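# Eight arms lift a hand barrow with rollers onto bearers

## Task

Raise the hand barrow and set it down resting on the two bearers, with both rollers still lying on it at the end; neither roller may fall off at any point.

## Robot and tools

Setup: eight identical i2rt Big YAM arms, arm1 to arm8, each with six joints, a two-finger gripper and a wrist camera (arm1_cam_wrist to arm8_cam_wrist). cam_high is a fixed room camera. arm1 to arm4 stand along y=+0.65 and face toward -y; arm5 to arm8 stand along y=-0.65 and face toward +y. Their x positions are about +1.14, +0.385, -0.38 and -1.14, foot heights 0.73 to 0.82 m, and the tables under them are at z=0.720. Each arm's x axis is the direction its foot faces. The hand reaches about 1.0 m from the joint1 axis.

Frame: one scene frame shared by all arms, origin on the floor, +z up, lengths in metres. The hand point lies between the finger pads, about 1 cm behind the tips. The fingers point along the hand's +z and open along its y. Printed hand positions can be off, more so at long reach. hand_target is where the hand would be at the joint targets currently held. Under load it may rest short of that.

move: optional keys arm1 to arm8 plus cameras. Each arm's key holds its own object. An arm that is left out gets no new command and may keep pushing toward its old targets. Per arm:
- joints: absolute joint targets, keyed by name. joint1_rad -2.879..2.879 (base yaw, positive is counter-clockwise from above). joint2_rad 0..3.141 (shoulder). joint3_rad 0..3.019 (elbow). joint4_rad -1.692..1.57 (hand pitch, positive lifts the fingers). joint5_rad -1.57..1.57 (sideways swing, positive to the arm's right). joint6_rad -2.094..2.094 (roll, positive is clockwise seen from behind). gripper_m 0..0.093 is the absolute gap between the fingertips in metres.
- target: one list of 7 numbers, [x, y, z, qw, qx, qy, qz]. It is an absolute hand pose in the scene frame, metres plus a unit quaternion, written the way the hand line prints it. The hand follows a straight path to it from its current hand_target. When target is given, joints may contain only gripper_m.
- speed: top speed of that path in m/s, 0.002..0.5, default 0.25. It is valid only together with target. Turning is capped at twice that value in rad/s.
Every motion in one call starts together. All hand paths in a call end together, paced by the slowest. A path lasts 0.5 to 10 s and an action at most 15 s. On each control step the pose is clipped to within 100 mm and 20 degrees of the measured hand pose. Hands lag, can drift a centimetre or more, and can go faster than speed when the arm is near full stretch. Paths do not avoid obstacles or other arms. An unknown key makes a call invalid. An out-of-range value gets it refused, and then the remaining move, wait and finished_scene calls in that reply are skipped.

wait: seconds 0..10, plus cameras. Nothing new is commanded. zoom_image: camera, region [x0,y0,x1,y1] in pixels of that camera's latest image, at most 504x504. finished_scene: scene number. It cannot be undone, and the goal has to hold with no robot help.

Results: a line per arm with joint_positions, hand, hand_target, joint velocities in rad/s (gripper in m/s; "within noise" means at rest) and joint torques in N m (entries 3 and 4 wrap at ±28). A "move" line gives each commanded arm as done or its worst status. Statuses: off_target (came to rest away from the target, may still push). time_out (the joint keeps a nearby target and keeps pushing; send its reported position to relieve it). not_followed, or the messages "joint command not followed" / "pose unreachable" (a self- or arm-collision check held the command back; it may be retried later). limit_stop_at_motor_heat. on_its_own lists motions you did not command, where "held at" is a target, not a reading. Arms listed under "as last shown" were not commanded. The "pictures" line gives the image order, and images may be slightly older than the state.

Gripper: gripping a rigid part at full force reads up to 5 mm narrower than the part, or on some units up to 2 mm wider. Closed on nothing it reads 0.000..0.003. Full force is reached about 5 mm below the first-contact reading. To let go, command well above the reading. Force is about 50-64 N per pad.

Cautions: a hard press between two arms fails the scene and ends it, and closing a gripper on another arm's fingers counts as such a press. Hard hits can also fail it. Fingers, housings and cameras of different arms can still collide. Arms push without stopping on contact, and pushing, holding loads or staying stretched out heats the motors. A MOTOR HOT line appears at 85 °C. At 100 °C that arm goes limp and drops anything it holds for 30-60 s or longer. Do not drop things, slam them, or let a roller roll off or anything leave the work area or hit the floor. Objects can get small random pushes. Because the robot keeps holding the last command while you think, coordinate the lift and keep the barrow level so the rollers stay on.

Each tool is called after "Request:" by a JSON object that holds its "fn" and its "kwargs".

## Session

Request:
{"fn": "move", "kwargs": {}}

Request:
{"fn": "zoom_image", "kwargs": {"camera": "cam_high", "region": [100, 120, 350, 400]}}

Request:
{"fn": "zoom_image", "kwargs": {"camera": "cam_high", "region": [330, 120, 580, 400]}}

Scene clock: 0.00 s.
Joint torques (N m): no reading
Heat: arm1: hottest joint1_rad 32 °C; arm2: hottest joint3_rad 34 °C; arm3: hottest joint3_rad 30 °C; arm4: hottest joint2_rad 30 °C; arm5: hottest joint2_rad 30 °C; arm6: hottest joint3_rad 32 °C; arm7: hottest joint3_rad 35 °C; arm8: hottest joint3_rad 34 °C.
Joint velocities: within noise
arm1.joint_positions: joint1_rad=-0.216 joint2_rad=+0.579 joint3_rad=+1.344 joint4_rad=-1.172 joint5_rad=+0.193 joint6_rad=+0.475 gripper_m=+0.09396
arm1.joint_status: not commanded
arm1.hand: x=+1.0602 y=+0.4202 z=+1.3353 quat_wxyz=(-0.387, -0.774, -0.315, +0.391) (m; scene frame)
arm1.hand_target: x=+1.0607 y=+0.4232 z=+1.3481 quat_wxyz=(-0.396, -0.767, -0.311, +0.397) (m; scene frame)
arm1.hand_status: not commanded
arm2.joint_positions: joint1_rad=+0.216 joint2_rad=+0.553 joint3_rad=+1.363 joint4_rad=-1.376 joint5_rad=-0.156 joint6_rad=-0.086 gripper_m=+0.09396
arm2.joint_status: not commanded
arm2.hand: x=+0.4633 y=+0.4558 z=+1.2615 quat_wxyz=(-0.411, -0.472, -0.736, +0.256) (m; scene frame)
arm2.hand_target: x=+0.4628 y=+0.4578 z=+1.2738 quat_wxyz=(-0.420, -0.468, -0.731, +0.265) (m; scene frame)
arm2.hand_status: not commanded
arm3.joint_positions: joint1_rad=-0.198 joint2_rad=+0.482 joint3_rad=+1.410 joint4_rad=-1.279 joint5_rad=-0.194 joint6_rad=+0.371 gripper_m=+0.09396
arm3.joint_status: not commanded
arm3.hand: x=-0.3720 y=+0.4680 z=+1.4070 quat_wxyz=(-0.492, -0.682, -0.458, +0.288) (m; scene frame)
arm3.hand_target: x=-0.3715 y=+0.4716 z=+1.4175 quat_wxyz=(-0.499, -0.676, -0.456, +0.295) (m; scene frame)
arm3.hand_status: not commanded
arm4.joint_positions: joint1_rad=-0.209 joint2_rad=+0.473 joint3_rad=+1.419 joint4_rad=-1.501 joint5_rad=-0.126 joint6_rad=+0.495 gripper_m=+0.09396
arm4.joint_status: not commanded
arm4.hand: x=-1.1530 y=+0.5028 z=+1.3210 quat_wxyz=(-0.415, -0.786, -0.380, +0.257) (m; scene frame)
arm4.hand_target: x=-1.1523 y=+0.5051 z=+1.3305 quat_wxyz=(-0.423, -0.780, -0.379, +0.263) (m; scene frame)
arm4.hand_status: not commanded
arm5.joint_positions: joint1_rad=-0.381 joint2_rad=+0.544 joint3_rad=+1.345 joint4_rad=-1.334 joint5_rad=+0.049 joint6_rad=+0.479 gripper_m=+0.09396
arm5.joint_status: not commanded
arm5.hand: x=-1.0637 y=-0.4476 z=+1.3506 quat_wxyz=(-0.338, +0.307, -0.816, -0.356) (m; scene frame)
arm5.hand_target: x=-1.0645 y=-0.4501 z=+1.3595 quat_wxyz=(-0.344, +0.305, -0.811, -0.363) (m; scene frame)
arm5.hand_status: not commanded
arm6.joint_positions: joint1_rad=-0.421 joint2_rad=+0.463 joint3_rad=+1.379 joint4_rad=-1.390 joint5_rad=+0.052 joint6_rad=+0.017 gripper_m=+0.09396
arm6.joint_status: not commanded
arm6.hand: x=-0.3010 y=-0.5082 z=+1.3060 quat_wxyz=(-0.452, +0.428, -0.738, -0.261) (m; scene frame)
arm6.hand_target: x=-0.3025 y=-0.5113 z=+1.3153 quat_wxyz=(-0.461, +0.425, -0.733, -0.266) (m; scene frame)
arm6.hand_status: not commanded
arm7.joint_positions: joint1_rad=-0.301 joint2_rad=+0.492 joint3_rad=+1.391 joint4_rad=-1.365 joint5_rad=+0.218 joint6_rad=+0.174 gripper_m=+0.09396
arm7.joint_status: not commanded
arm7.hand: x=+0.4776 y=-0.4966 z=+1.3046 quat_wxyz=(-0.454, +0.386, -0.755, -0.274) (m; scene frame)
arm7.hand_target: x=+0.4766 y=-0.5000 z=+1.3158 quat_wxyz=(-0.462, +0.381, -0.750, -0.282) (m; scene frame)
arm7.hand_status: not commanded
arm8.joint_positions: joint1_rad=+0.241 joint2_rad=+0.523 joint3_rad=+1.419 joint4_rad=-1.420 joint5_rad=-0.286 joint6_rad=+0.051 gripper_m=+0.09396
arm8.joint_status: not commanded
arm8.hand: x=+1.0612 y=-0.4863 z=+1.2935 quat_wxyz=(-0.202, +0.700, -0.505, -0.463) (m; scene frame)
arm8.hand_target: x=+1.0618 y=-0.4892 z=+1.3063 quat_wxyz=(-0.210, +0.696, -0.498, -0.473) (m; scene frame)
arm8.hand_status: not commanded
pictures: arm1_cam_wrist, arm2_cam_wrist, arm3_cam_wrist, arm4_cam_wrist, arm5_cam_wrist, arm6_cam_wrist, arm7_cam_wrist, arm8_cam_wrist, cam_high
camera_calibration:
arm1_cam_wrist: T_world_to_cam=[[-0.788656, 0.498415, -0.360006, 1.10853], [0.614835, 0.639552, -0.461466, -0.298846], [0.000241067, -0.585282, -0.81083, 1.45653], [0, 0, 0, 1]] pos_world=[1.05764, 0.491099, 1.44217]
arm2_cam_wrist: T_world_to_cam=[[-0.905603, -0.423928, -0.01299, 0.629709], [-0.38937, 0.843143, -0.370812, 0.264673], [0.16815, -0.33075, -0.928617, 1.37024], [0, 0, 0, 1]] pos_world=[0.442916, 0.497001, 1.37875]
arm3_cam_wrist: T_world_to_cam=[[-0.912124, 0.0967977, -0.398322, 0.176076], [0.302048, 0.815641, -0.493454, 0.429922], [0.277122, -0.570403, -0.773203, 1.58275], [0, 0, 0, 1]] pos_world=[-0.407869, 0.535099, 1.50607]
arm4_cam_wrist: T_world_to_cam=[[-0.798255, 0.372597, -0.473244, -0.479124], [0.536734, 0.796575, -0.278184, 0.59098], [0.273324, -0.476067, -0.835855, 1.78581], [0, 0, 0, 1]] pos_world=[-1.18777, 0.557925, 1.43033]
arm5_cam_wrist: T_world_to_cam=[[0.746011, -0.547799, -0.37866, 1.0604], [-0.661122, -0.677467, -0.322422, -0.566912], [-0.0799074, 0.490871, -0.86756, 1.4308], [0, 0, 0, 1]] pos_world=[-1.05154, -0.505518, 1.46005]
arm6_cam_wrist: T_world_to_cam=[[0.864449, -0.502341, -0.0195328, 0.0322763], [-0.453281, -0.762044, -0.462412, 0.0847214], [0.217404, 0.408586, -0.88645, 1.55875], [0, 0, 0, 1]] pos_world=[-0.328376, -0.556107, 1.42156]
arm7_cam_wrist: T_world_to_cam=[[0.827228, -0.559453, -0.0520168, -0.605748], [-0.513541, -0.715271, -0.473986, 0.513458], [0.227966, 0.418807, -0.878995, 1.37255], [0, 0, 0, 1]] pos_world=[0.451878, -0.54646, 1.41833]
arm8_cam_wrist: T_world_to_cam=[[0.886412, 0.426471, -0.17999, -0.500087], [0.324055, -0.849369, -0.416607, -0.214957], [-0.330549, 0.310959, -0.89109, 1.7805], [0, 0, 0, 1]] pos_world=[1.10148, -0.522969, 1.40703]

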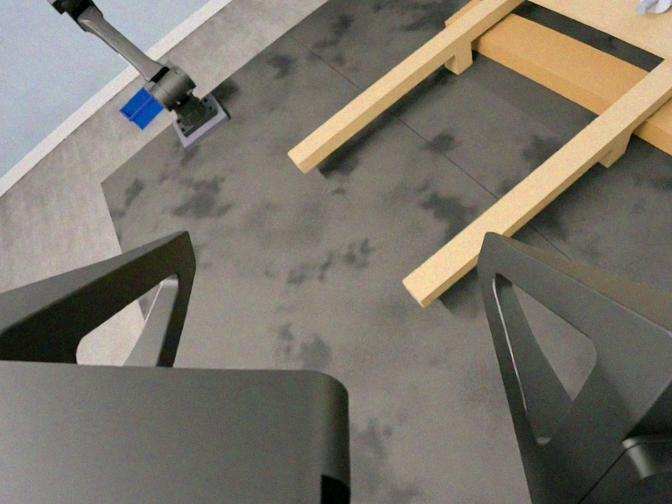

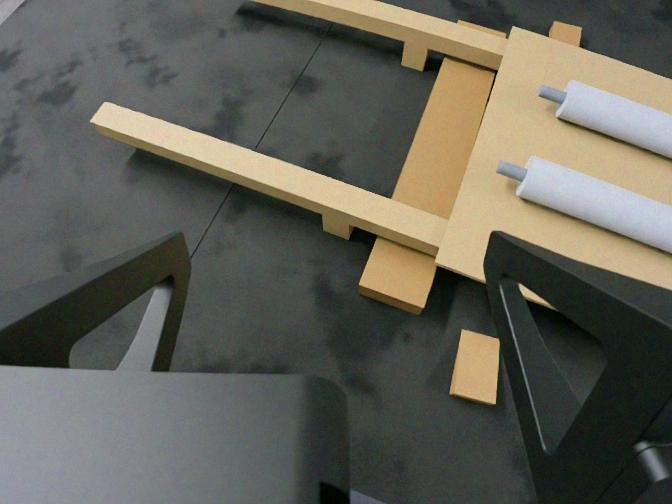

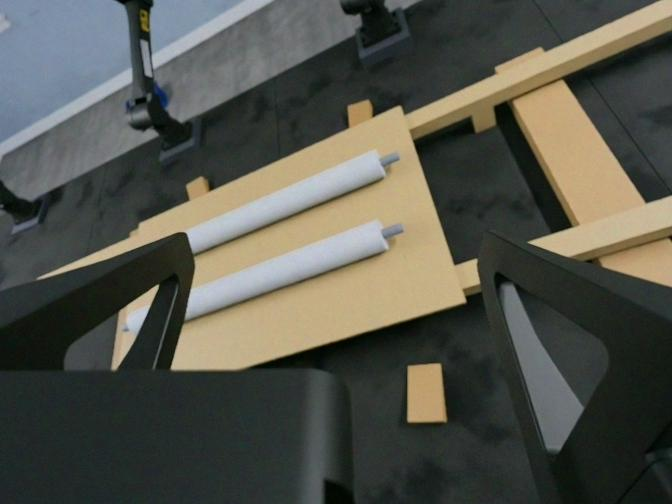

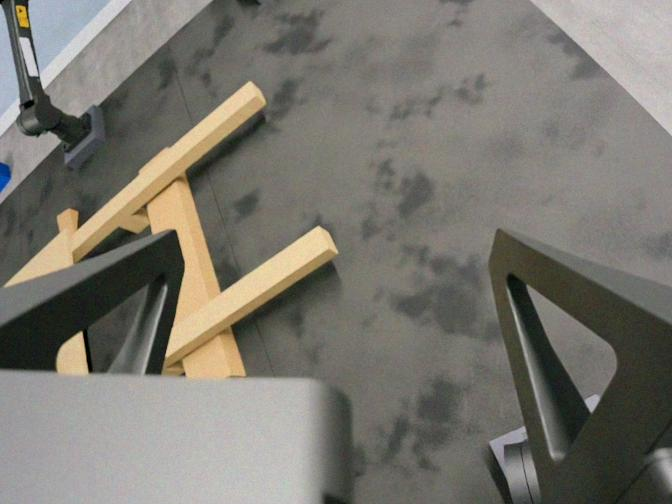

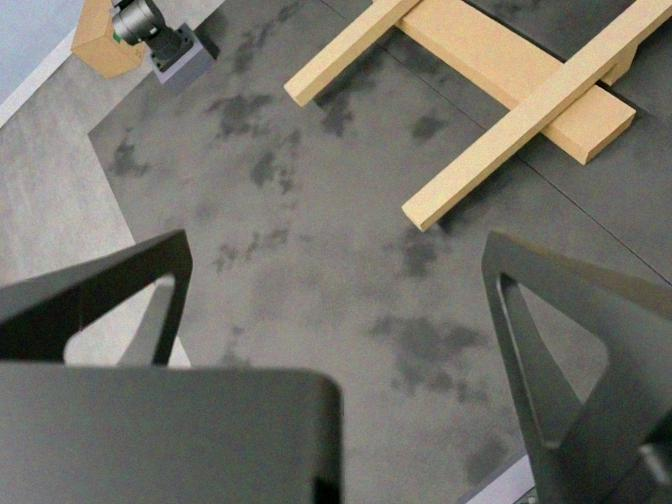

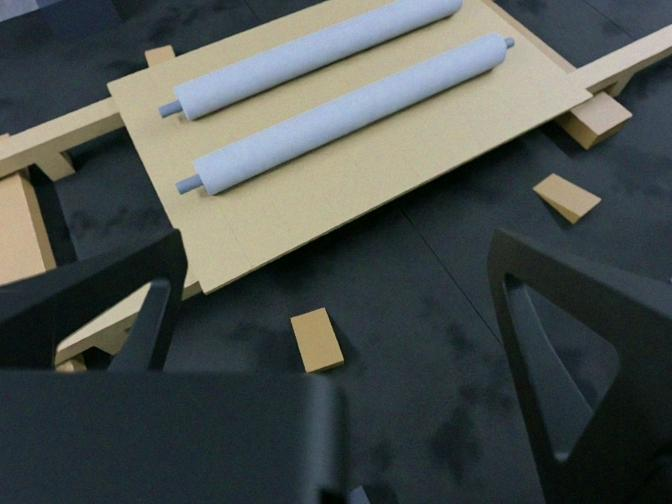

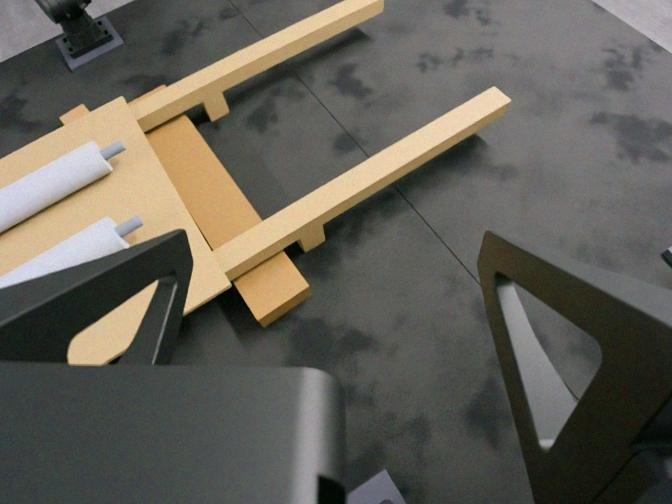

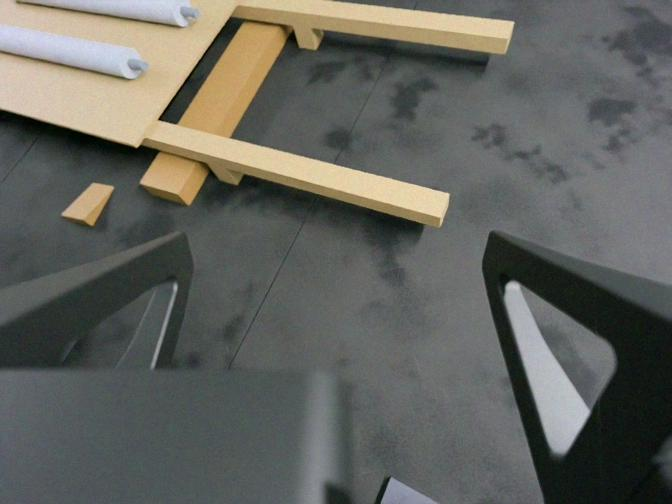

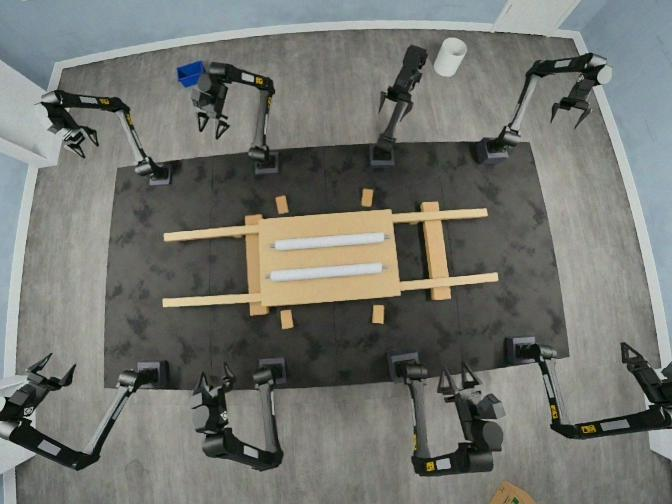

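Scaled by 1.800 from the camera's 672x504 image, which has a finer 960x720 frame.

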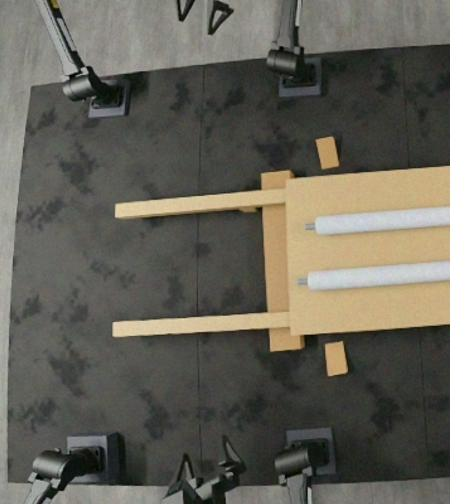

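Scaled by 1.800 from the camera's 672x504 image, which has a finer 960x720 frame.

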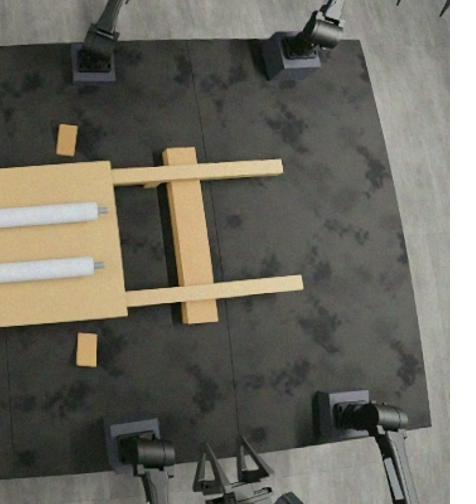

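Request:
{"fn": "zoom_image", "kwargs": {"camera": "cam_high", "region": [225, 195, 305, 255]}}

Request:
{"fn": "zoom_image", "kwargs": {"camera": "cam_high", "region": [225, 270, 305, 330]}}

Request:
{"fn": "zoom_image", "kwargs": {"camera": "cam_high", "region": [380, 190, 460, 250]}}

Request:
{"fn": "zoom_image", "kwargs": {"camera": "cam_high", "region": [380, 260, 460, 320]}}

Request:
{"fn": "zoom_image", "kwargs": {"camera": "cam_high", "region": [250, 180, 410, 330]}}

Scaled by 6.300 from the camera's 672x504 image, which has a finer 960x720 frame.

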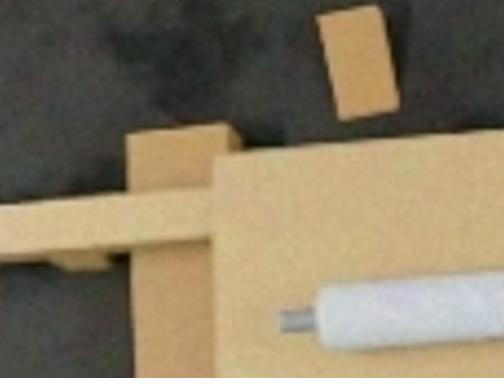

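Scaled by 6.300 from the camera's 672x504 image, which has a finer 960x720 frame.

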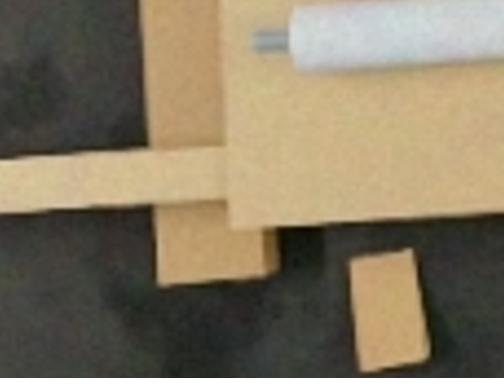

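Scaled by 6.300 from the camera's 672x504 image, which has a finer 960x720 frame.

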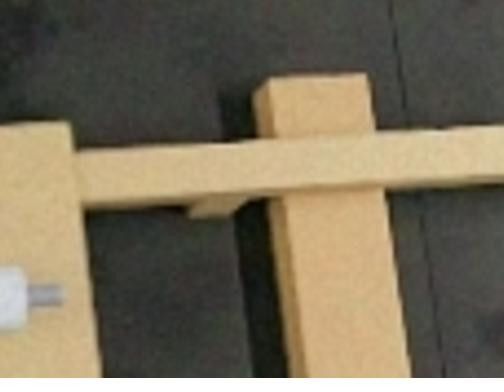

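Scaled by 6.300 from the camera's 672x504 image, which has a finer 960x720 frame.

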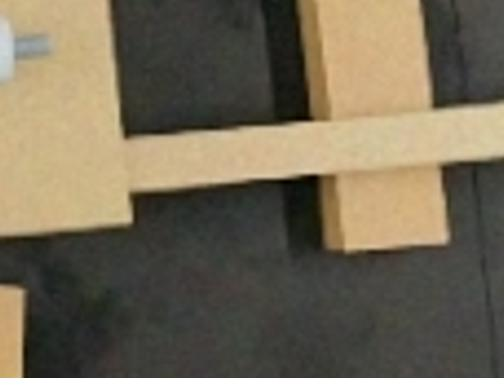

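Scaled by 3.150 from the camera's 672x504 image, which has a finer 960x720 frame.

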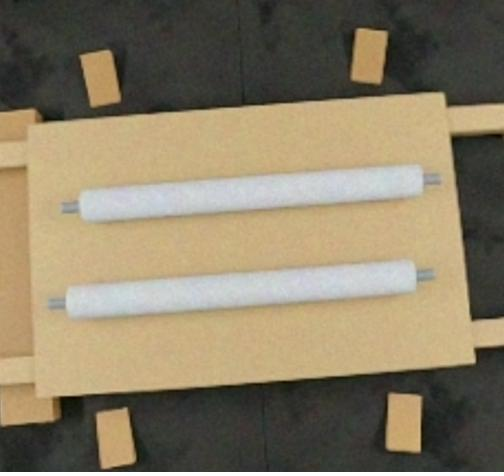

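Request:
{"fn": "move", "kwargs": {"arm1": {"target":[0.90,0.20,1.0,0,1,0,0]}, "arm8": {"target":[0.90,-0.195,1.0,0,1,0,0]}, "arm4": {"target":[-0.868,0.195,1.0,0,0,1,0]}, "arm5": {"target":[-0.868,-0.205,1.0,0,0,1,0]}, "arm2": {"target":[0.284,0.375,1.0,0,0.7071,0.7071,0]}, "arm3": {"target":[-0.258,0.38,1.0,0,0.7071,0.7071,0]}, "arm6": {"target":[-0.256,-0.385,1.0,0,0.7071,-0.7071,0]}, "arm7": {"target":[0.285,-0.375,1.0,0,0.7071,-0.7071,0]}}}

Scene clock: 54.20 s.
Joint torques (N m): arm1=[-1.55 -16.67 12.92 -0.16 -0.08 0.05] | arm2=[-1.55 -5.95 7.5 0.96 0.03 0.06] | arm3=[-0.03 -5.95 9.01 0.09 -0.17 -0.09] | arm4=[-0.21 -15.85 15.05 -0.12 0.13 -0.12] | arm5=[-0.62 -15.91 11.67 -0.12 -0.09 0] | arm6=[1.03 -6.12 9.8 0.16 0.15 -0.1] | arm7=[0.85 -6.36 9.78 0.49 -0.02 -0.07] | arm8=[0.62 -13.22 16.43 -0.35 -0.13 -0.07]
Heat: arm1: hottest joint3_rad 34 °C; arm2: hottest joint3_rad 39 °C; arm3: hottest joint3_rad 33 °C; arm4: hottest joint3_rad 33 °C; arm5: hottest joint3_rad 35 °C; arm6: hottest joint3_rad 35 °C; arm7: hottest joint3_rad 38 °C; arm8: hottest joint3_rad 40 °C.
move: arm1 off_target; arm2 done; arm3 done; arm4 off_target; arm5 off_target; arm6 done; arm7 done; arm8 off_target
Joint velocities: within noise
arm1.joint_positions: joint1_rad=-0.501 joint2_rad=+1.671 joint3_rad=+1.568 joint4_rad=-1.490 joint5_rad=+0.003 joint6_rad=+1.073 gripper_m=+0.09396
arm1.joint_status: not commanded
arm1.hand: x=+0.9093 y=+0.2090 z=+0.9844 quat_wxyz=(+0.014, -1.000, -0.010, -0.005) (m; scene frame)
arm1.hand_target: x=+0.9004 y=+0.2007 z=+1.0000 quat_wxyz=(+0.000, -1.000, +0.000, +0.000) (m; scene frame)
arm1.hand_status: off_target (0.020 m and 2.1 deg from the pose sent, 0.432 m and 78.7 deg at the start)
arm2.joint_positions: joint1_rad=-0.385 joint2_rad=+1.092 joint3_rad=+1.155 joint4_rad=-1.636 joint5_rad=-0.003 joint6_rad=-0.364 gripper_m=+0.09396
arm2.joint_status: not commanded
arm2.hand: x=+0.2880 y=+0.3770 z=+1.0038 quat_wxyz=(-0.001, -0.700, -0.714, -0.002) (m; scene frame)
arm2.hand_target: x=+0.2841 y=+0.3751 z=+1.0001 quat_wxyz=(+0.000, -0.707, -0.707, +0.000) (m; scene frame)
arm2.hand_status: done (0.006 m and 1.2 deg from the pose sent, 0.327 m and 62.5 deg at the start)
arm3.joint_positions: joint1_rad=+0.357 joint2_rad=+1.115 joint3_rad=+0.932 joint4_rad=-1.378 joint5_rad=+0.014 joint6_rad=+0.429 gripper_m=+0.09396
arm3.joint_status: not commanded
arm3.hand: x=-0.2623 y=+0.3825 z=+1.0017 quat_wxyz=(+0.001, -0.714, -0.700, +0.001) (m; scene frame)
arm3.hand_target: x=-0.2580 y=+0.3800 z=+1.0001 quat_wxyz=(+0.000, -0.707, -0.707, +0.000) (m; scene frame)
arm3.hand_status: done (0.005 m and 1.2 deg from the pose sent, 0.432 m and 72.5 deg at the start)
arm4.joint_positions: joint1_rad=+0.569 joint2_rad=+1.725 joint3_rad=+1.613 joint4_rad=-1.497 joint5_rad=-0.007 joint6_rad=-1.024 gripper_m=+0.09397
arm4.joint_status: not commanded
arm4.hand: x=-0.8774 y=+0.2069 z=+0.9795 quat_wxyz=(+0.010, -0.009, -1.000, -0.019) (m; scene frame)
arm4.hand_target: x=-0.8686 y=+0.1959 z=+1.0000 quat_wxyz=(+0.000, +0.000, -1.000, +0.000) (m; scene frame)
arm4.hand_status: off_target (0.026 m and 2.6 deg from the pose sent, 0.528 m and 135.3 deg at the start)
arm5.joint_positions: joint1_rad=-0.586 joint2_rad=+1.688 joint3_rad=+1.505 joint4_rad=-1.386 joint5_rad=+0.001 joint6_rad=+1.004 gripper_m=+0.09396
arm5.joint_status: not commanded
arm5.hand: x=-0.8792 y=-0.2143 z=+0.9951 quat_wxyz=(+0.002, +0.009, -1.000, +0.005) (m; scene frame)
arm5.hand_target: x=-0.8681 y=-0.2055 z=+1.0000 quat_wxyz=(+0.000, +0.000, -1.000, +0.000) (m; scene frame)
arm5.hand_status: off_target (0.015 m and 1.2 deg from the pose sent, 0.469 m and 70.7 deg at the start)
arm6.joint_positions: joint1_rad=-0.413 joint2_rad=+1.103 joint3_rad=+1.089 joint4_rad=-1.549 joint5_rad=+0.002 joint6_rad=-0.432 gripper_m=+0.09396
arm6.joint_status: not commanded
arm6.hand: x=-0.2545 y=-0.3866 z=+1.0020 quat_wxyz=(-0.004, +0.698, -0.716, -0.004) (m; scene frame)
arm6.hand_target: x=-0.2560 y=-0.3851 z=+1.0000 quat_wxyz=(+0.000, +0.707, -0.707, +0.000) (m; scene frame)
arm6.hand_status: done (0.003 m and 1.6 deg from the pose sent, 0.333 m and 69.0 deg at the start)
arm7.joint_positions: joint1_rad=+0.359 joint2_rad=+1.096 joint3_rad=+1.110 joint4_rad=-1.591 joint5_rad=+0.006 joint6_rad=+0.366 gripper_m=+0.09396
arm7.joint_status: not commanded
arm7.hand: x=+0.2895 y=-0.3780 z=+1.0032 quat_wxyz=(-0.001, +0.699, -0.715, +0.001) (m; scene frame)
arm7.hand_target: x=+0.2850 y=-0.3750 z=+1.0001 quat_wxyz=(+0.000, +0.707, -0.707, +0.000) (m; scene frame)
arm7.hand_status: done (0.006 m and 1.3 deg from the pose sent, 0.380 m and 72.5 deg at the start)
arm8.joint_positions: joint1_rad=+0.520 joint2_rad=+1.678 joint3_rad=+1.652 joint4_rad=-1.590 joint5_rad=-0.001 joint6_rad=-1.066 gripper_m=+0.09396
arm8.joint_status: not commanded
arm8.hand: x=+0.9124 y=-0.2083 z=+0.9759 quat_wxyz=(+0.025, +1.000, -0.009, +0.013) (m; scene frame)
arm8.hand_target: x=+0.9009 y=-0.1965 z=+1.0000 quat_wxyz=(+0.000, +1.000, +0.000, +0.000) (m; scene frame)
arm8.hand_status: off_target (0.030 m and 3.4 deg from the pose sent, 0.444 m and 91.1 deg at the start)
pictures: arm1_cam_wrist, arm2_cam_wrist, arm3_cam_wrist, arm4_cam_wrist, arm5_cam_wrist, arm6_cam_wrist, arm7_cam_wrist, arm8_cam_wrist, cam_high
camera_calibration:
arm1_cam_wrist: T_world_to_cam=[[-0.0126046, 0.99967, 0.0223623, -0.218423], [0.808958, -0.00295022, 0.587859, -1.30819], [0.587731, 0.0254999, -0.808654, 0.384401], [0, 0, 0, 1]] pos_world=[0.829595, 0.204689, 1.08476]
arm2_cam_wrist: T_world_to_cam=[[-0.999777, -0.0201163, -0.00636424, 0.302414], [-0.0199887, 0.806489, 0.590911, -0.890603], [-0.00675425, 0.590907, -0.806712, 0.714837], [0, 0, 0, 1]] pos_world=[0.289373, 0.301943, 1.10486]
arm3_cam_wrist: T_world_to_cam=[[-0.999912, 0.0117447, 0.0062015, -0.272731], [0.0131819, 0.820526, 0.571457, -0.877838], [0.00162308, 0.571489, -0.820608, 0.728667], [0, 0, 0, 1]] pos_world=[-0.262318, 0.307067, 1.10129]
arm4_cam_wrist: T_world_to_cam=[[-0.0393698, -0.998419, -0.0401121, 0.214664], [-0.805388, 0.00794631, 0.592695, -1.28366], [-0.591439, 0.0556401, -0.804428, 0.384611], [0, 0, 0, 1]] pos_world=[-0.797916, 0.203125, 1.07882]
arm5_cam_wrist: T_world_to_cam=[[0.0191968, -0.999813, -0.00241639, -0.194248], [-0.807406, -0.0169278, 0.589753, -1.2963], [-0.589684, -0.00937034, -0.80758, 0.407576], [0, 0, 0, 1]] pos_world=[-0.802571, -0.212336, 1.09318]
arm6_cam_wrist: T_world_to_cam=[[0.998834, -0.0479893, -0.005317, 0.242891], [-0.0363913, -0.820624, 0.570309, -0.89346], [-0.031732, -0.56945, -0.821413, 0.722902], [0, 0, 0, 1]] pos_world=[-0.252183, -0.309882, 1.10464]
arm7_cam_wrist: T_world_to_cam=[[0.999772, -0.0147256, 0.01547, -0.31109], [-0.0209799, -0.812794, 0.582174, -0.880193], [0.00400101, -0.582366, -0.812917, 0.720995], [0, 0, 0, 1]] pos_world=[0.289668, -0.300114, 1.10335]
arm8_cam_wrist: T_world_to_cam=[[0.00528507, 0.997927, -0.0641357, 0.266054], [0.802541, 0.0340299, 0.595626, -1.30327], [0.596573, -0.0546195, -0.800698, 0.351628], [0, 0, 0, 1]] pos_world=[0.834753, -0.201946, 1.07487]

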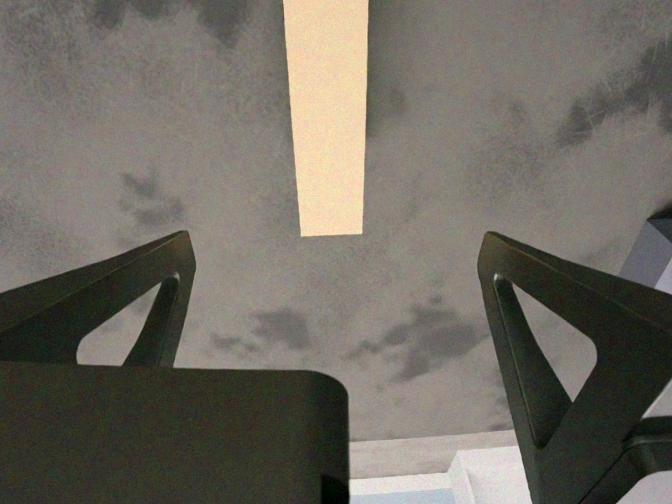

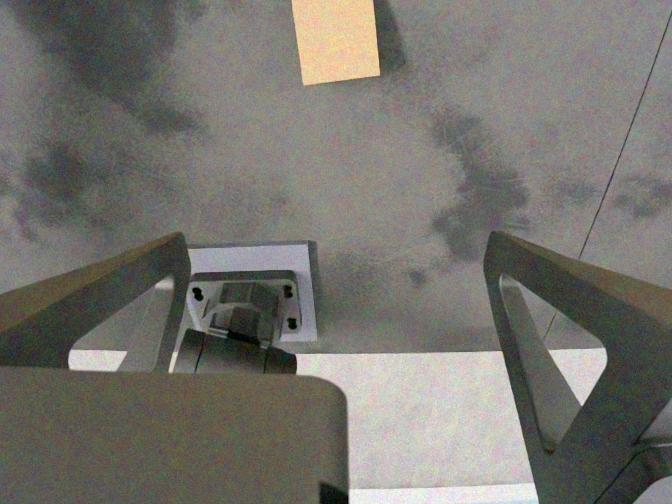

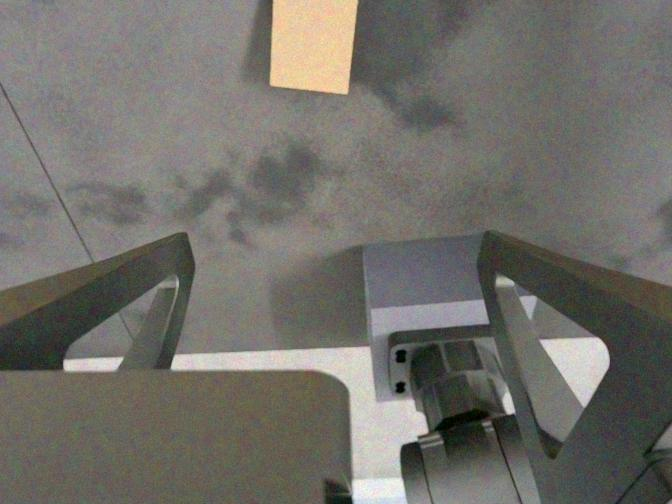

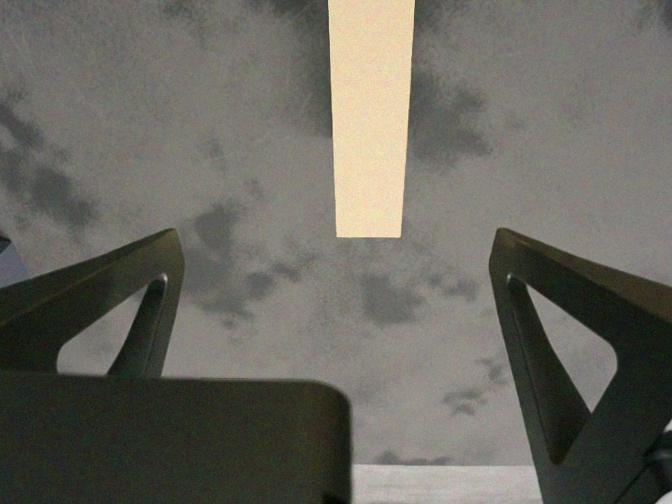

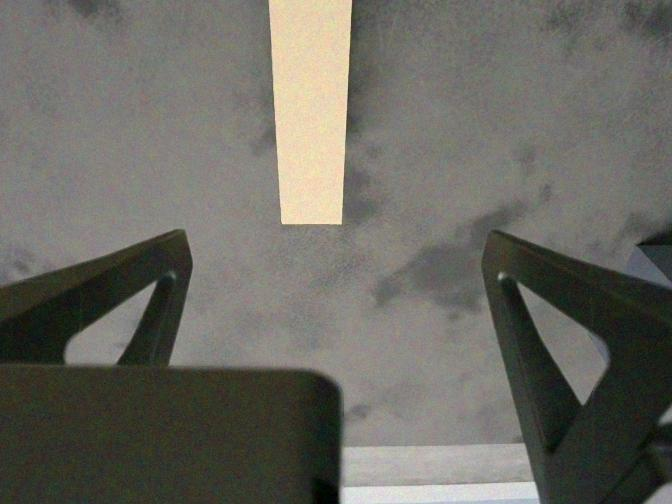

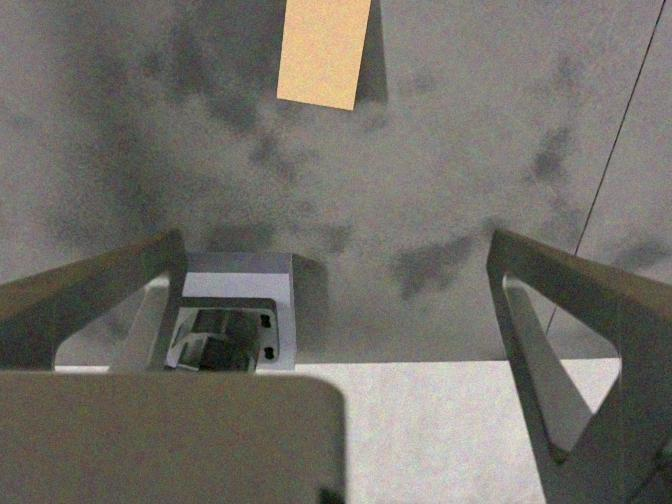

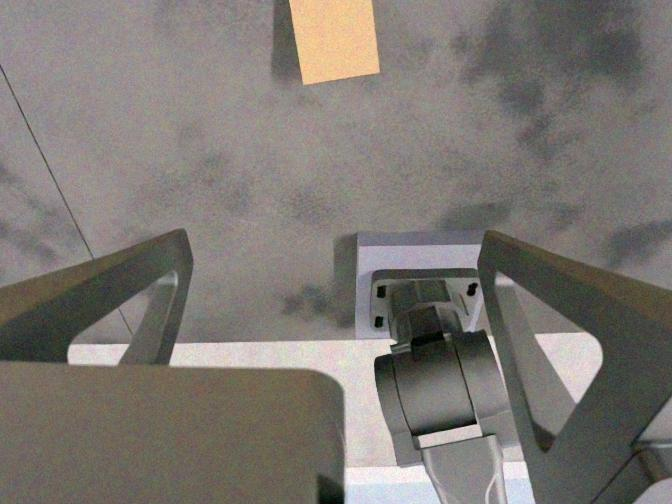

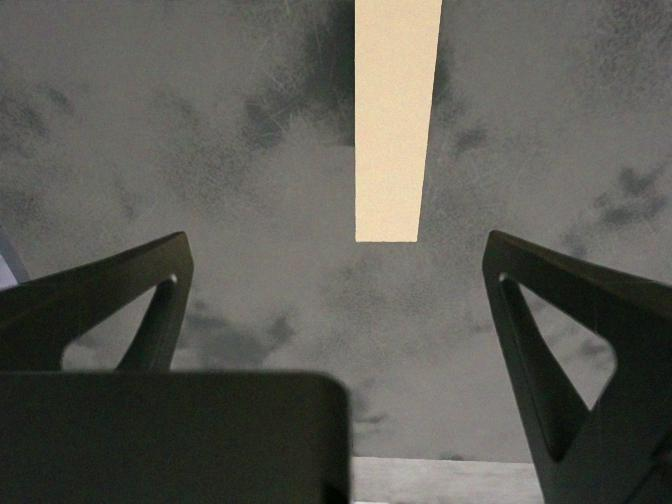

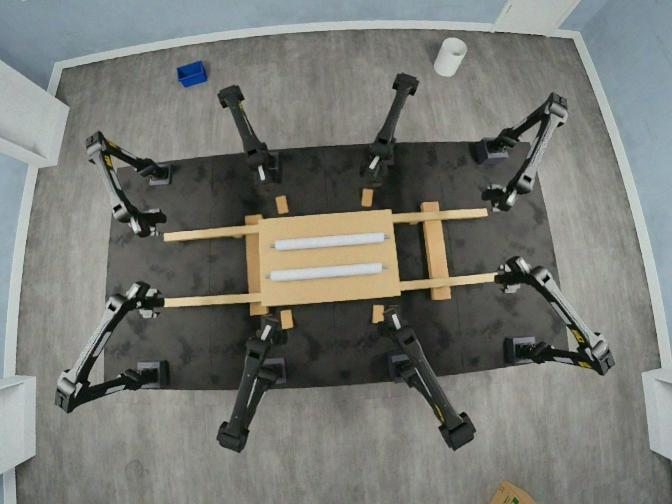

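Request:
{"fn": "move", "kwargs": {"arm2": {"target":[0.284,0.30,0.97,0,0.7071,0.7071,0]}, "arm3": {"target":[-0.258,0.30,0.97,0,0.7071,0.7071,0]}, "arm6": {"target":[-0.256,-0.30,0.97,0,0.7071,-0.7071,0]}, "arm7": {"target":[0.285,-0.30,0.97,0,0.7071,-0.7071,0]}, "cameras": ["arm2_cam_wrist","arm3_cam_wrist","arm6_cam_wrist","arm7_cam_wrist"]}}

Scene clock: 62.73 s.
Joint torques (N m): arm1=[-1.44 -16.15 12.88 -0.27 -0.08 0.05] | arm2=[-0.38 -9.76 12.22 0.79 -0.01 0.07] | arm3=[-1.26 -8.53 12.21 0.05 -0.18 -0.12] | arm4=[-0.15 -15.85 15.05 -0.14 0.13 -0.14] | arm5=[-0.56 -15.97 11.67 -0.16 -0.1 -0.01] | arm6=[0.73 -9.99 13.23 0.5 0.1 0.21] | arm7=[-0.62 -9.35 13.97 0.46 0.02 -0.11] | arm8=[0.56 -13.16 16.43 -0.39 -0.13 -0.08]
Heat: arm1: hottest joint3_rad 35 °C; arm2: hottest joint3_rad 40 °C; arm3: hottest joint3_rad 33 °C; arm4: hottest joint3_rad 37 °C; arm5: hottest joint3_rad 35 °C; arm6: hottest joint3_rad 36 °C; arm7: hottest joint3_rad 38 °C; arm8: hottest joint3_rad 40 °C.
move: arm2 off_target; arm3 off_target; arm6 off_target; arm7 off_target
Joint velocities: within noise
arm1, arm4, arm5, arm8: as last shown
arm2.joint_positions: joint1_rad=-0.329 joint2_rad=+1.287 joint3_rad=+1.159 joint4_rad=-1.519 joint5_rad=-0.003 joint6_rad=-0.293 gripper_m=+0.09396
arm2.joint_status: not commanded
arm2.hand: x=+0.2885 y=+0.3215 z=+0.9469 quat_wxyz=(+0.017, -0.704, -0.709, -0.034) (m; scene frame)
arm2.hand_target: x=+0.2844 y=+0.3017 z=+0.9702 quat_wxyz=(+0.000, -0.707, -0.707, +0.000) (m; scene frame)
arm2.hand_status: off_target (0.032 m and 4.4 deg from the pose sent, 0.084 m and 1.2 deg at the start)
arm3.joint_positions: joint1_rad=+0.282 joint2_rad=+1.334 joint3_rad=+1.000 joint4_rad=-1.263 joint5_rad=+0.014 joint6_rad=+0.341 gripper_m=+0.09396
arm3.joint_status: not commanded
arm3.hand: x=-0.2632 y=+0.3195 z=+0.9591 quat_wxyz=(+0.018, -0.710, -0.704, -0.007) (m; scene frame)
arm3.hand_target: x=-0.2584 y=+0.3007 z=+0.9703 quat_wxyz=(+0.000, -0.707, -0.707, +0.000) (m; scene frame)
arm3.hand_status: off_target (0.023 m and 2.3 deg from the pose sent, 0.089 m and 1.2 deg at the start)
arm4.hand: x=-0.8774 y=+0.2070 z=+0.9795 quat_wxyz=(+0.010, -0.008, -1.000, -0.019) (m; scene frame)
arm5.joint_positions: joint1_rad=-0.586 joint2_rad=+1.688 joint3_rad=+1.505 joint4_rad=-1.387 joint5_rad=+0.001 joint6_rad=+1.004 gripper_m=+0.09396
arm5.hand: x=-0.8793 y=-0.2144 z=+0.9951 quat_wxyz=(+0.002, +0.009, -1.000, +0.006) (m; scene frame)
arm6.joint_positions: joint1_rad=-0.311 joint2_rad=+1.320 joint3_rad=+1.141 joint4_rad=-1.443 joint5_rad=+0.003 joint6_rad=-0.368 gripper_m=+0.09396
arm6.joint_status: not commanded
arm6.hand: x=-0.2607 y=-0.3170 z=+0.9550 quat_wxyz=(+0.023, +0.711, -0.703, +0.008) (m; scene frame)
arm6.hand_target: x=-0.2563 y=-0.3008 z=+0.9702 quat_wxyz=(+0.000, +0.707, -0.707, +0.000) (m; scene frame)
arm6.hand_status: off_target (0.023 m and 2.9 deg from the pose sent, 0.092 m and 1.6 deg at the start)
arm7.joint_positions: joint1_rad=+0.303 joint2_rad=+1.290 joint3_rad=+1.131 joint4_rad=-1.475 joint5_rad=+0.005 joint6_rad=+0.296 gripper_m=+0.09396
arm7.joint_status: not commanded
arm7.hand: x=+0.2890 y=-0.3208 z=+0.9527 quat_wxyz=(+0.013, +0.704, -0.709, +0.027) (m; scene frame)
arm7.hand_target: x=+0.2854 y=-0.3011 z=+0.9703 quat_wxyz=(+0.000, +0.707, -0.707, +0.000) (m; scene frame)
arm7.hand_status: off_target (0.027 m and 3.4 deg from the pose sent, 0.085 m and 1.3 deg at the start)
arm8.hand_target: x=+0.9008 y=-0.1964 z=+1.0000 quat_wxyz=(+0.000, +1.000, +0.000, +0.000) (m; scene frame)
pictures: arm2_cam_wrist, arm3_cam_wrist, arm6_cam_wrist, arm7_cam_wrist
camera_calibration:
arm2_cam_wrist: T_world_to_cam=[[-0.999621, -0.00443998, -0.0271606, 0.316022], [-0.020957, 0.762494, 0.646656, -0.850643], [0.0178387, 0.64698, -0.762298, 0.634658], [0, 0, 0, 1]] pos_world=[0.286754, 0.239403, 1.04246]
arm3_cam_wrist: T_world_to_cam=[[-0.99982, -0.00210456, 0.0188341, -0.280261], [0.0096216, 0.799834, 0.600144, -0.823608], [-0.0163272, 0.600218, -0.79967, 0.695704], [0, 0, 0, 1]] pos_world=[-0.260928, 0.240586, 1.0559]
arm6_cam_wrist: T_world_to_cam=[[0.999624, -0.0111131, -0.0250767, 0.282897], [0.00666207, -0.788497, 0.615002, -0.831068], [-0.0266075, -0.614938, -0.788127, 0.678762], [0, 0, 0, 1]] pos_world=[-0.259194, -0.234754, 1.05315]
arm7_cam_wrist: T_world_to_cam=[[0.999521, 0.00159771, 0.030898, -0.318406], [-0.0181199, -0.779247, 0.626455, -0.836603], [0.0250781, -0.626715, -0.778845, 0.660473], [0, 0, 0, 1]] pos_world=[0.286531, -0.237484, 1.04834]

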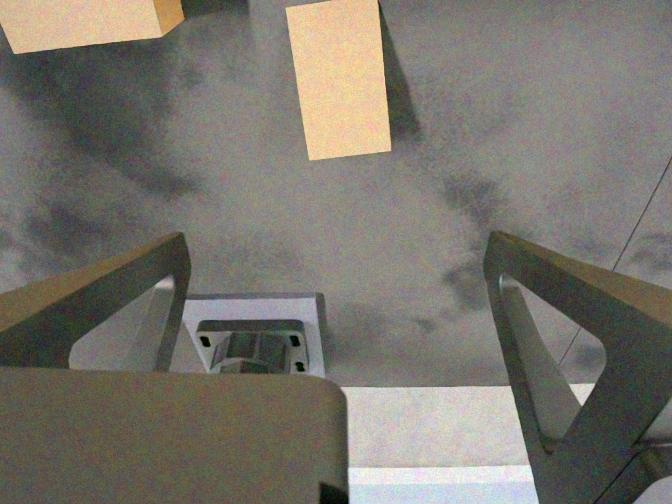

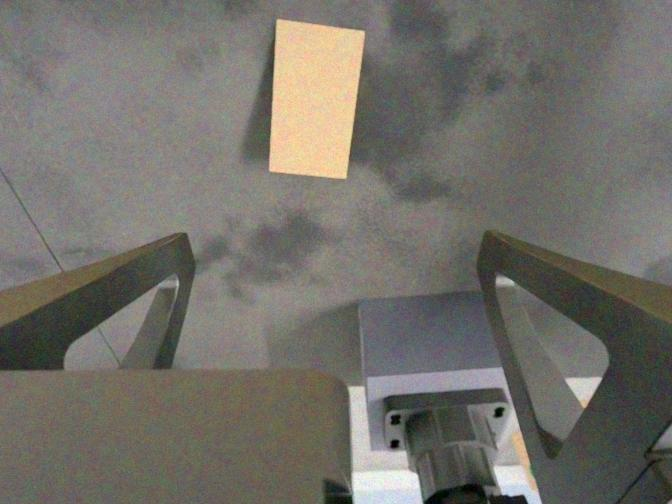

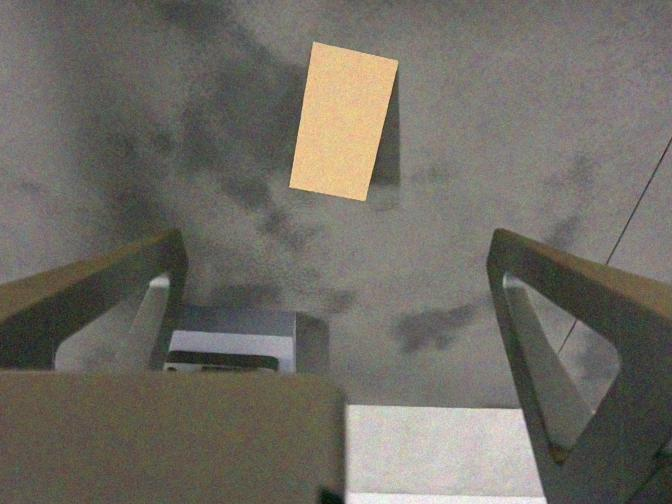

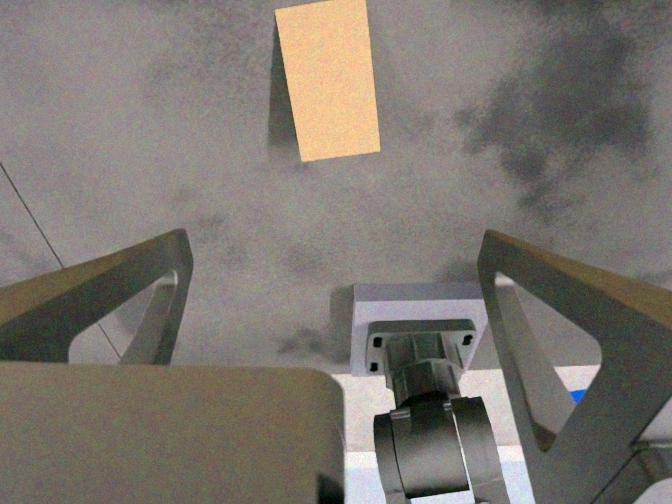

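Request:
{"fn": "move", "kwargs": {"arm2": {"target":[0.283,0.354,0.87,0,0.6528,0.7576,0]}, "arm3": {"target":[-0.246,0.357,0.868,0,0.7449,0.6672,0]}, "arm6": {"target":[-0.266,-0.376,0.87,0,0.6320,-0.7750,0]}, "arm7": {"target":[0.2945,-0.345,0.87,0,0.7541,-0.6567,0]}, "cameras": ["arm2_cam_wrist","arm3_cam_wrist","arm6_cam_wrist","arm7_cam_wrist"]}}

Scene clock: 78.03 s.
Joint torques (N m): arm1=[-1.67 -16.73 12.9 -0.34 -0.09 0.03] | arm2=[-1.55 -9.47 6.74 0.92 -0.19 -0.17] | arm3=[-0.15 -7.41 7.24 0.09 -0.02 0.11] | arm4=[-0.21 -15.85 15.05 -0.14 0.13 -0.14] | arm5=[-0.56 -15.97 11.63 -0.17 -0.08 0.01] | arm6=[-0.32 -8.64 8.75 0.62 0.15 0.24] | arm7=[0.44 -9.88 8.7 0.47 0.01 -0.06] | arm8=[0.67 -13.22 16.43 -0.39 -0.13 -0.08]
Heat: arm1: hottest joint3_rad 36 °C; arm2: hottest joint3_rad 45 °C; arm3: hottest joint3_rad 34 °C; arm4: hottest joint3_rad 42 °C; arm5: hottest joint3_rad 36 °C; arm6: hottest joint3_rad 37 °C; arm7: hottest joint3_rad 42 °C; arm8: hottest joint3_rad 42 °C.
move: arm2 done; arm3 done; arm6 done; arm7 done
Joint velocities: within noise
arm1, arm4, arm5, arm8: as last shown
arm2.joint_positions: joint1_rad=-0.364 joint2_rad=+1.221 joint3_rad=+0.891 joint4_rad=-1.265 joint5_rad=+0.002 joint6_rad=-0.467 gripper_m=+0.09396
arm2.joint_status: not commanded
arm2.hand: x=+0.2855 y=+0.3536 z=+0.8679 quat_wxyz=(+0.006, -0.654, -0.756, -0.010) (m; scene frame)
arm2.hand_target: x=+0.2830 y=+0.3540 z=+0.8700 quat_wxyz=(+0.000, -0.653, -0.758, +0.000) (m; scene frame)
arm2.hand_status: done (0.003 m and 1.4 deg from the pose sent, 0.084 m and 9.2 deg at the start)
arm3.joint_positions: joint1_rad=+0.358 joint2_rad=+1.343 joint3_rad=+0.753 joint4_rad=-0.963 joint5_rad=+0.010 joint6_rad=+0.513 gripper_m=+0.09396
arm3.joint_status: not commanded
arm3.hand: x=-0.2484 y=+0.3573 z=+0.8726 quat_wxyz=(-0.003, -0.743, -0.669, +0.000) (m; scene frame)
arm3.hand_target: x=-0.2460 y=+0.3570 z=+0.8682 quat_wxyz=(+0.000, -0.745, -0.667, +0.000) (m; scene frame)
arm3.hand_status: done (0.005 m and 0.5 deg from the pose sent, 0.100 m and 6.3 deg at the start)
arm5.joint_positions: joint1_rad=-0.586 joint2_rad=+1.688 joint3_rad=+1.505 joint4_rad=-1.387 joint5_rad=+0.001 joint6_rad=+1.005 gripper_m=+0.09396
arm6.joint_positions: joint1_rad=-0.356 joint2_rad=+1.210 joint3_rad=+0.808 joint4_rad=-1.190 joint5_rad=+0.003 joint6_rad=-0.223 gripper_m=+0.09396
arm6.joint_status: not commanded
arm6.hand: x=-0.2693 y=-0.3767 z=+0.8675 quat_wxyz=(+0.010, +0.641, -0.767, +0.003) (m; scene frame)
arm6.hand_target: x=-0.2660 y=-0.3760 z=+0.8700 quat_wxyz=(+0.000, +0.632, -0.775, +0.000) (m; scene frame)
arm6.hand_status: done (0.004 m and 1.8 deg from the pose sent, 0.104 m and 12.6 deg at the start)
arm7.joint_positions: joint1_rad=+0.303 joint2_rad=+1.260 joint3_rad=+0.870 joint4_rad=-1.212 joint5_rad=+0.005 joint6_rad=+0.168 gripper_m=+0.09396
arm7.joint_status: not commanded
arm7.hand: x=+0.2965 y=-0.3467 z=+0.8664 quat_wxyz=(+0.006, +0.749, -0.663, +0.012) (m; scene frame)
arm7.hand_target: x=+0.2945 y=-0.3450 z=+0.8700 quat_wxyz=(+0.000, +0.754, -0.657, +0.000) (m; scene frame)
arm7.hand_status: done (0.004 m and 1.8 deg from the pose sent, 0.086 m and 8.9 deg at the start)
pictures: arm2_cam_wrist, arm3_cam_wrist, arm6_cam_wrist, arm7_cam_wrist
camera_calibration:
arm2_cam_wrist: T_world_to_cam=[[-0.989587, -0.14349, -0.0112999, 0.343615], [-0.120742, 0.784836, 0.607827, -0.769763], [-0.0783484, 0.602862, -0.793989, 0.624218], [0, 0, 0, 1]] pos_world=[0.296001, 0.277126, 0.967388]
arm3_cam_wrist: T_world_to_cam=[[-0.995482, 0.094943, -0.00117125, -0.27991], [0.0775156, 0.819756, 0.567443, -0.763801], [0.0548349, 0.564789, -0.823412, 0.655212], [0, 0, 0, 1]] pos_world=[-0.255368, 0.28265, 0.972595]
arm6_cam_wrist: T_world_to_cam=[[0.979925, -0.198971, -0.0125792, 0.201826], [-0.152748, -0.789831, 0.593999, -0.849446], [-0.128124, -0.580153, -0.804367, 0.572733], [0, 0, 0, 1]] pos_world=[-0.254145, -0.298488, 0.967797]
arm7_cam_wrist: T_world_to_cam=[[0.991547, 0.12846, 0.0182535, -0.265913], [0.0916318, -0.792885, 0.602442, -0.81905], [0.0918627, -0.595677, -0.797954, 0.584393], [0, 0, 0, 1]] pos_world=[0.285032, -0.267144, 0.964602]

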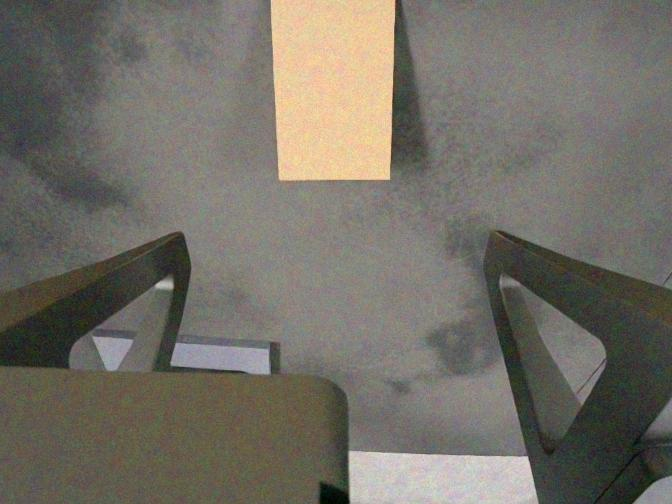

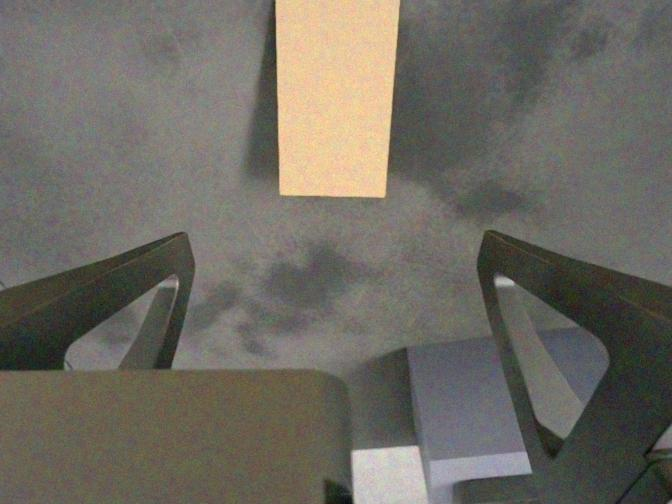

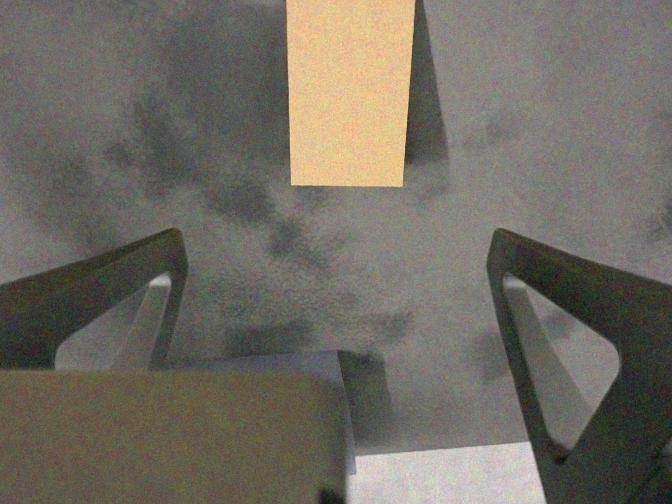

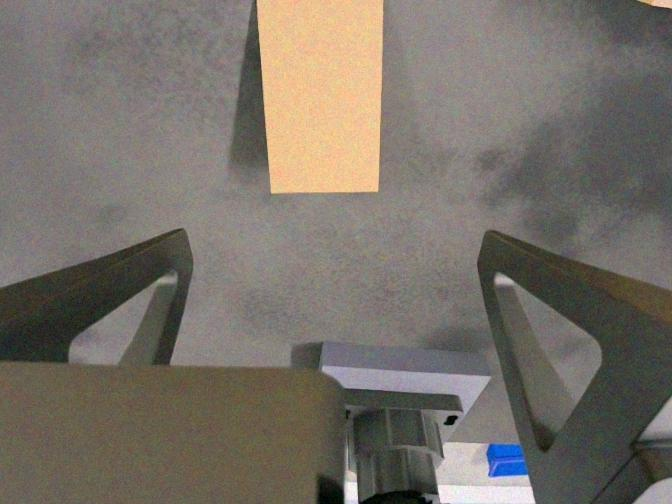

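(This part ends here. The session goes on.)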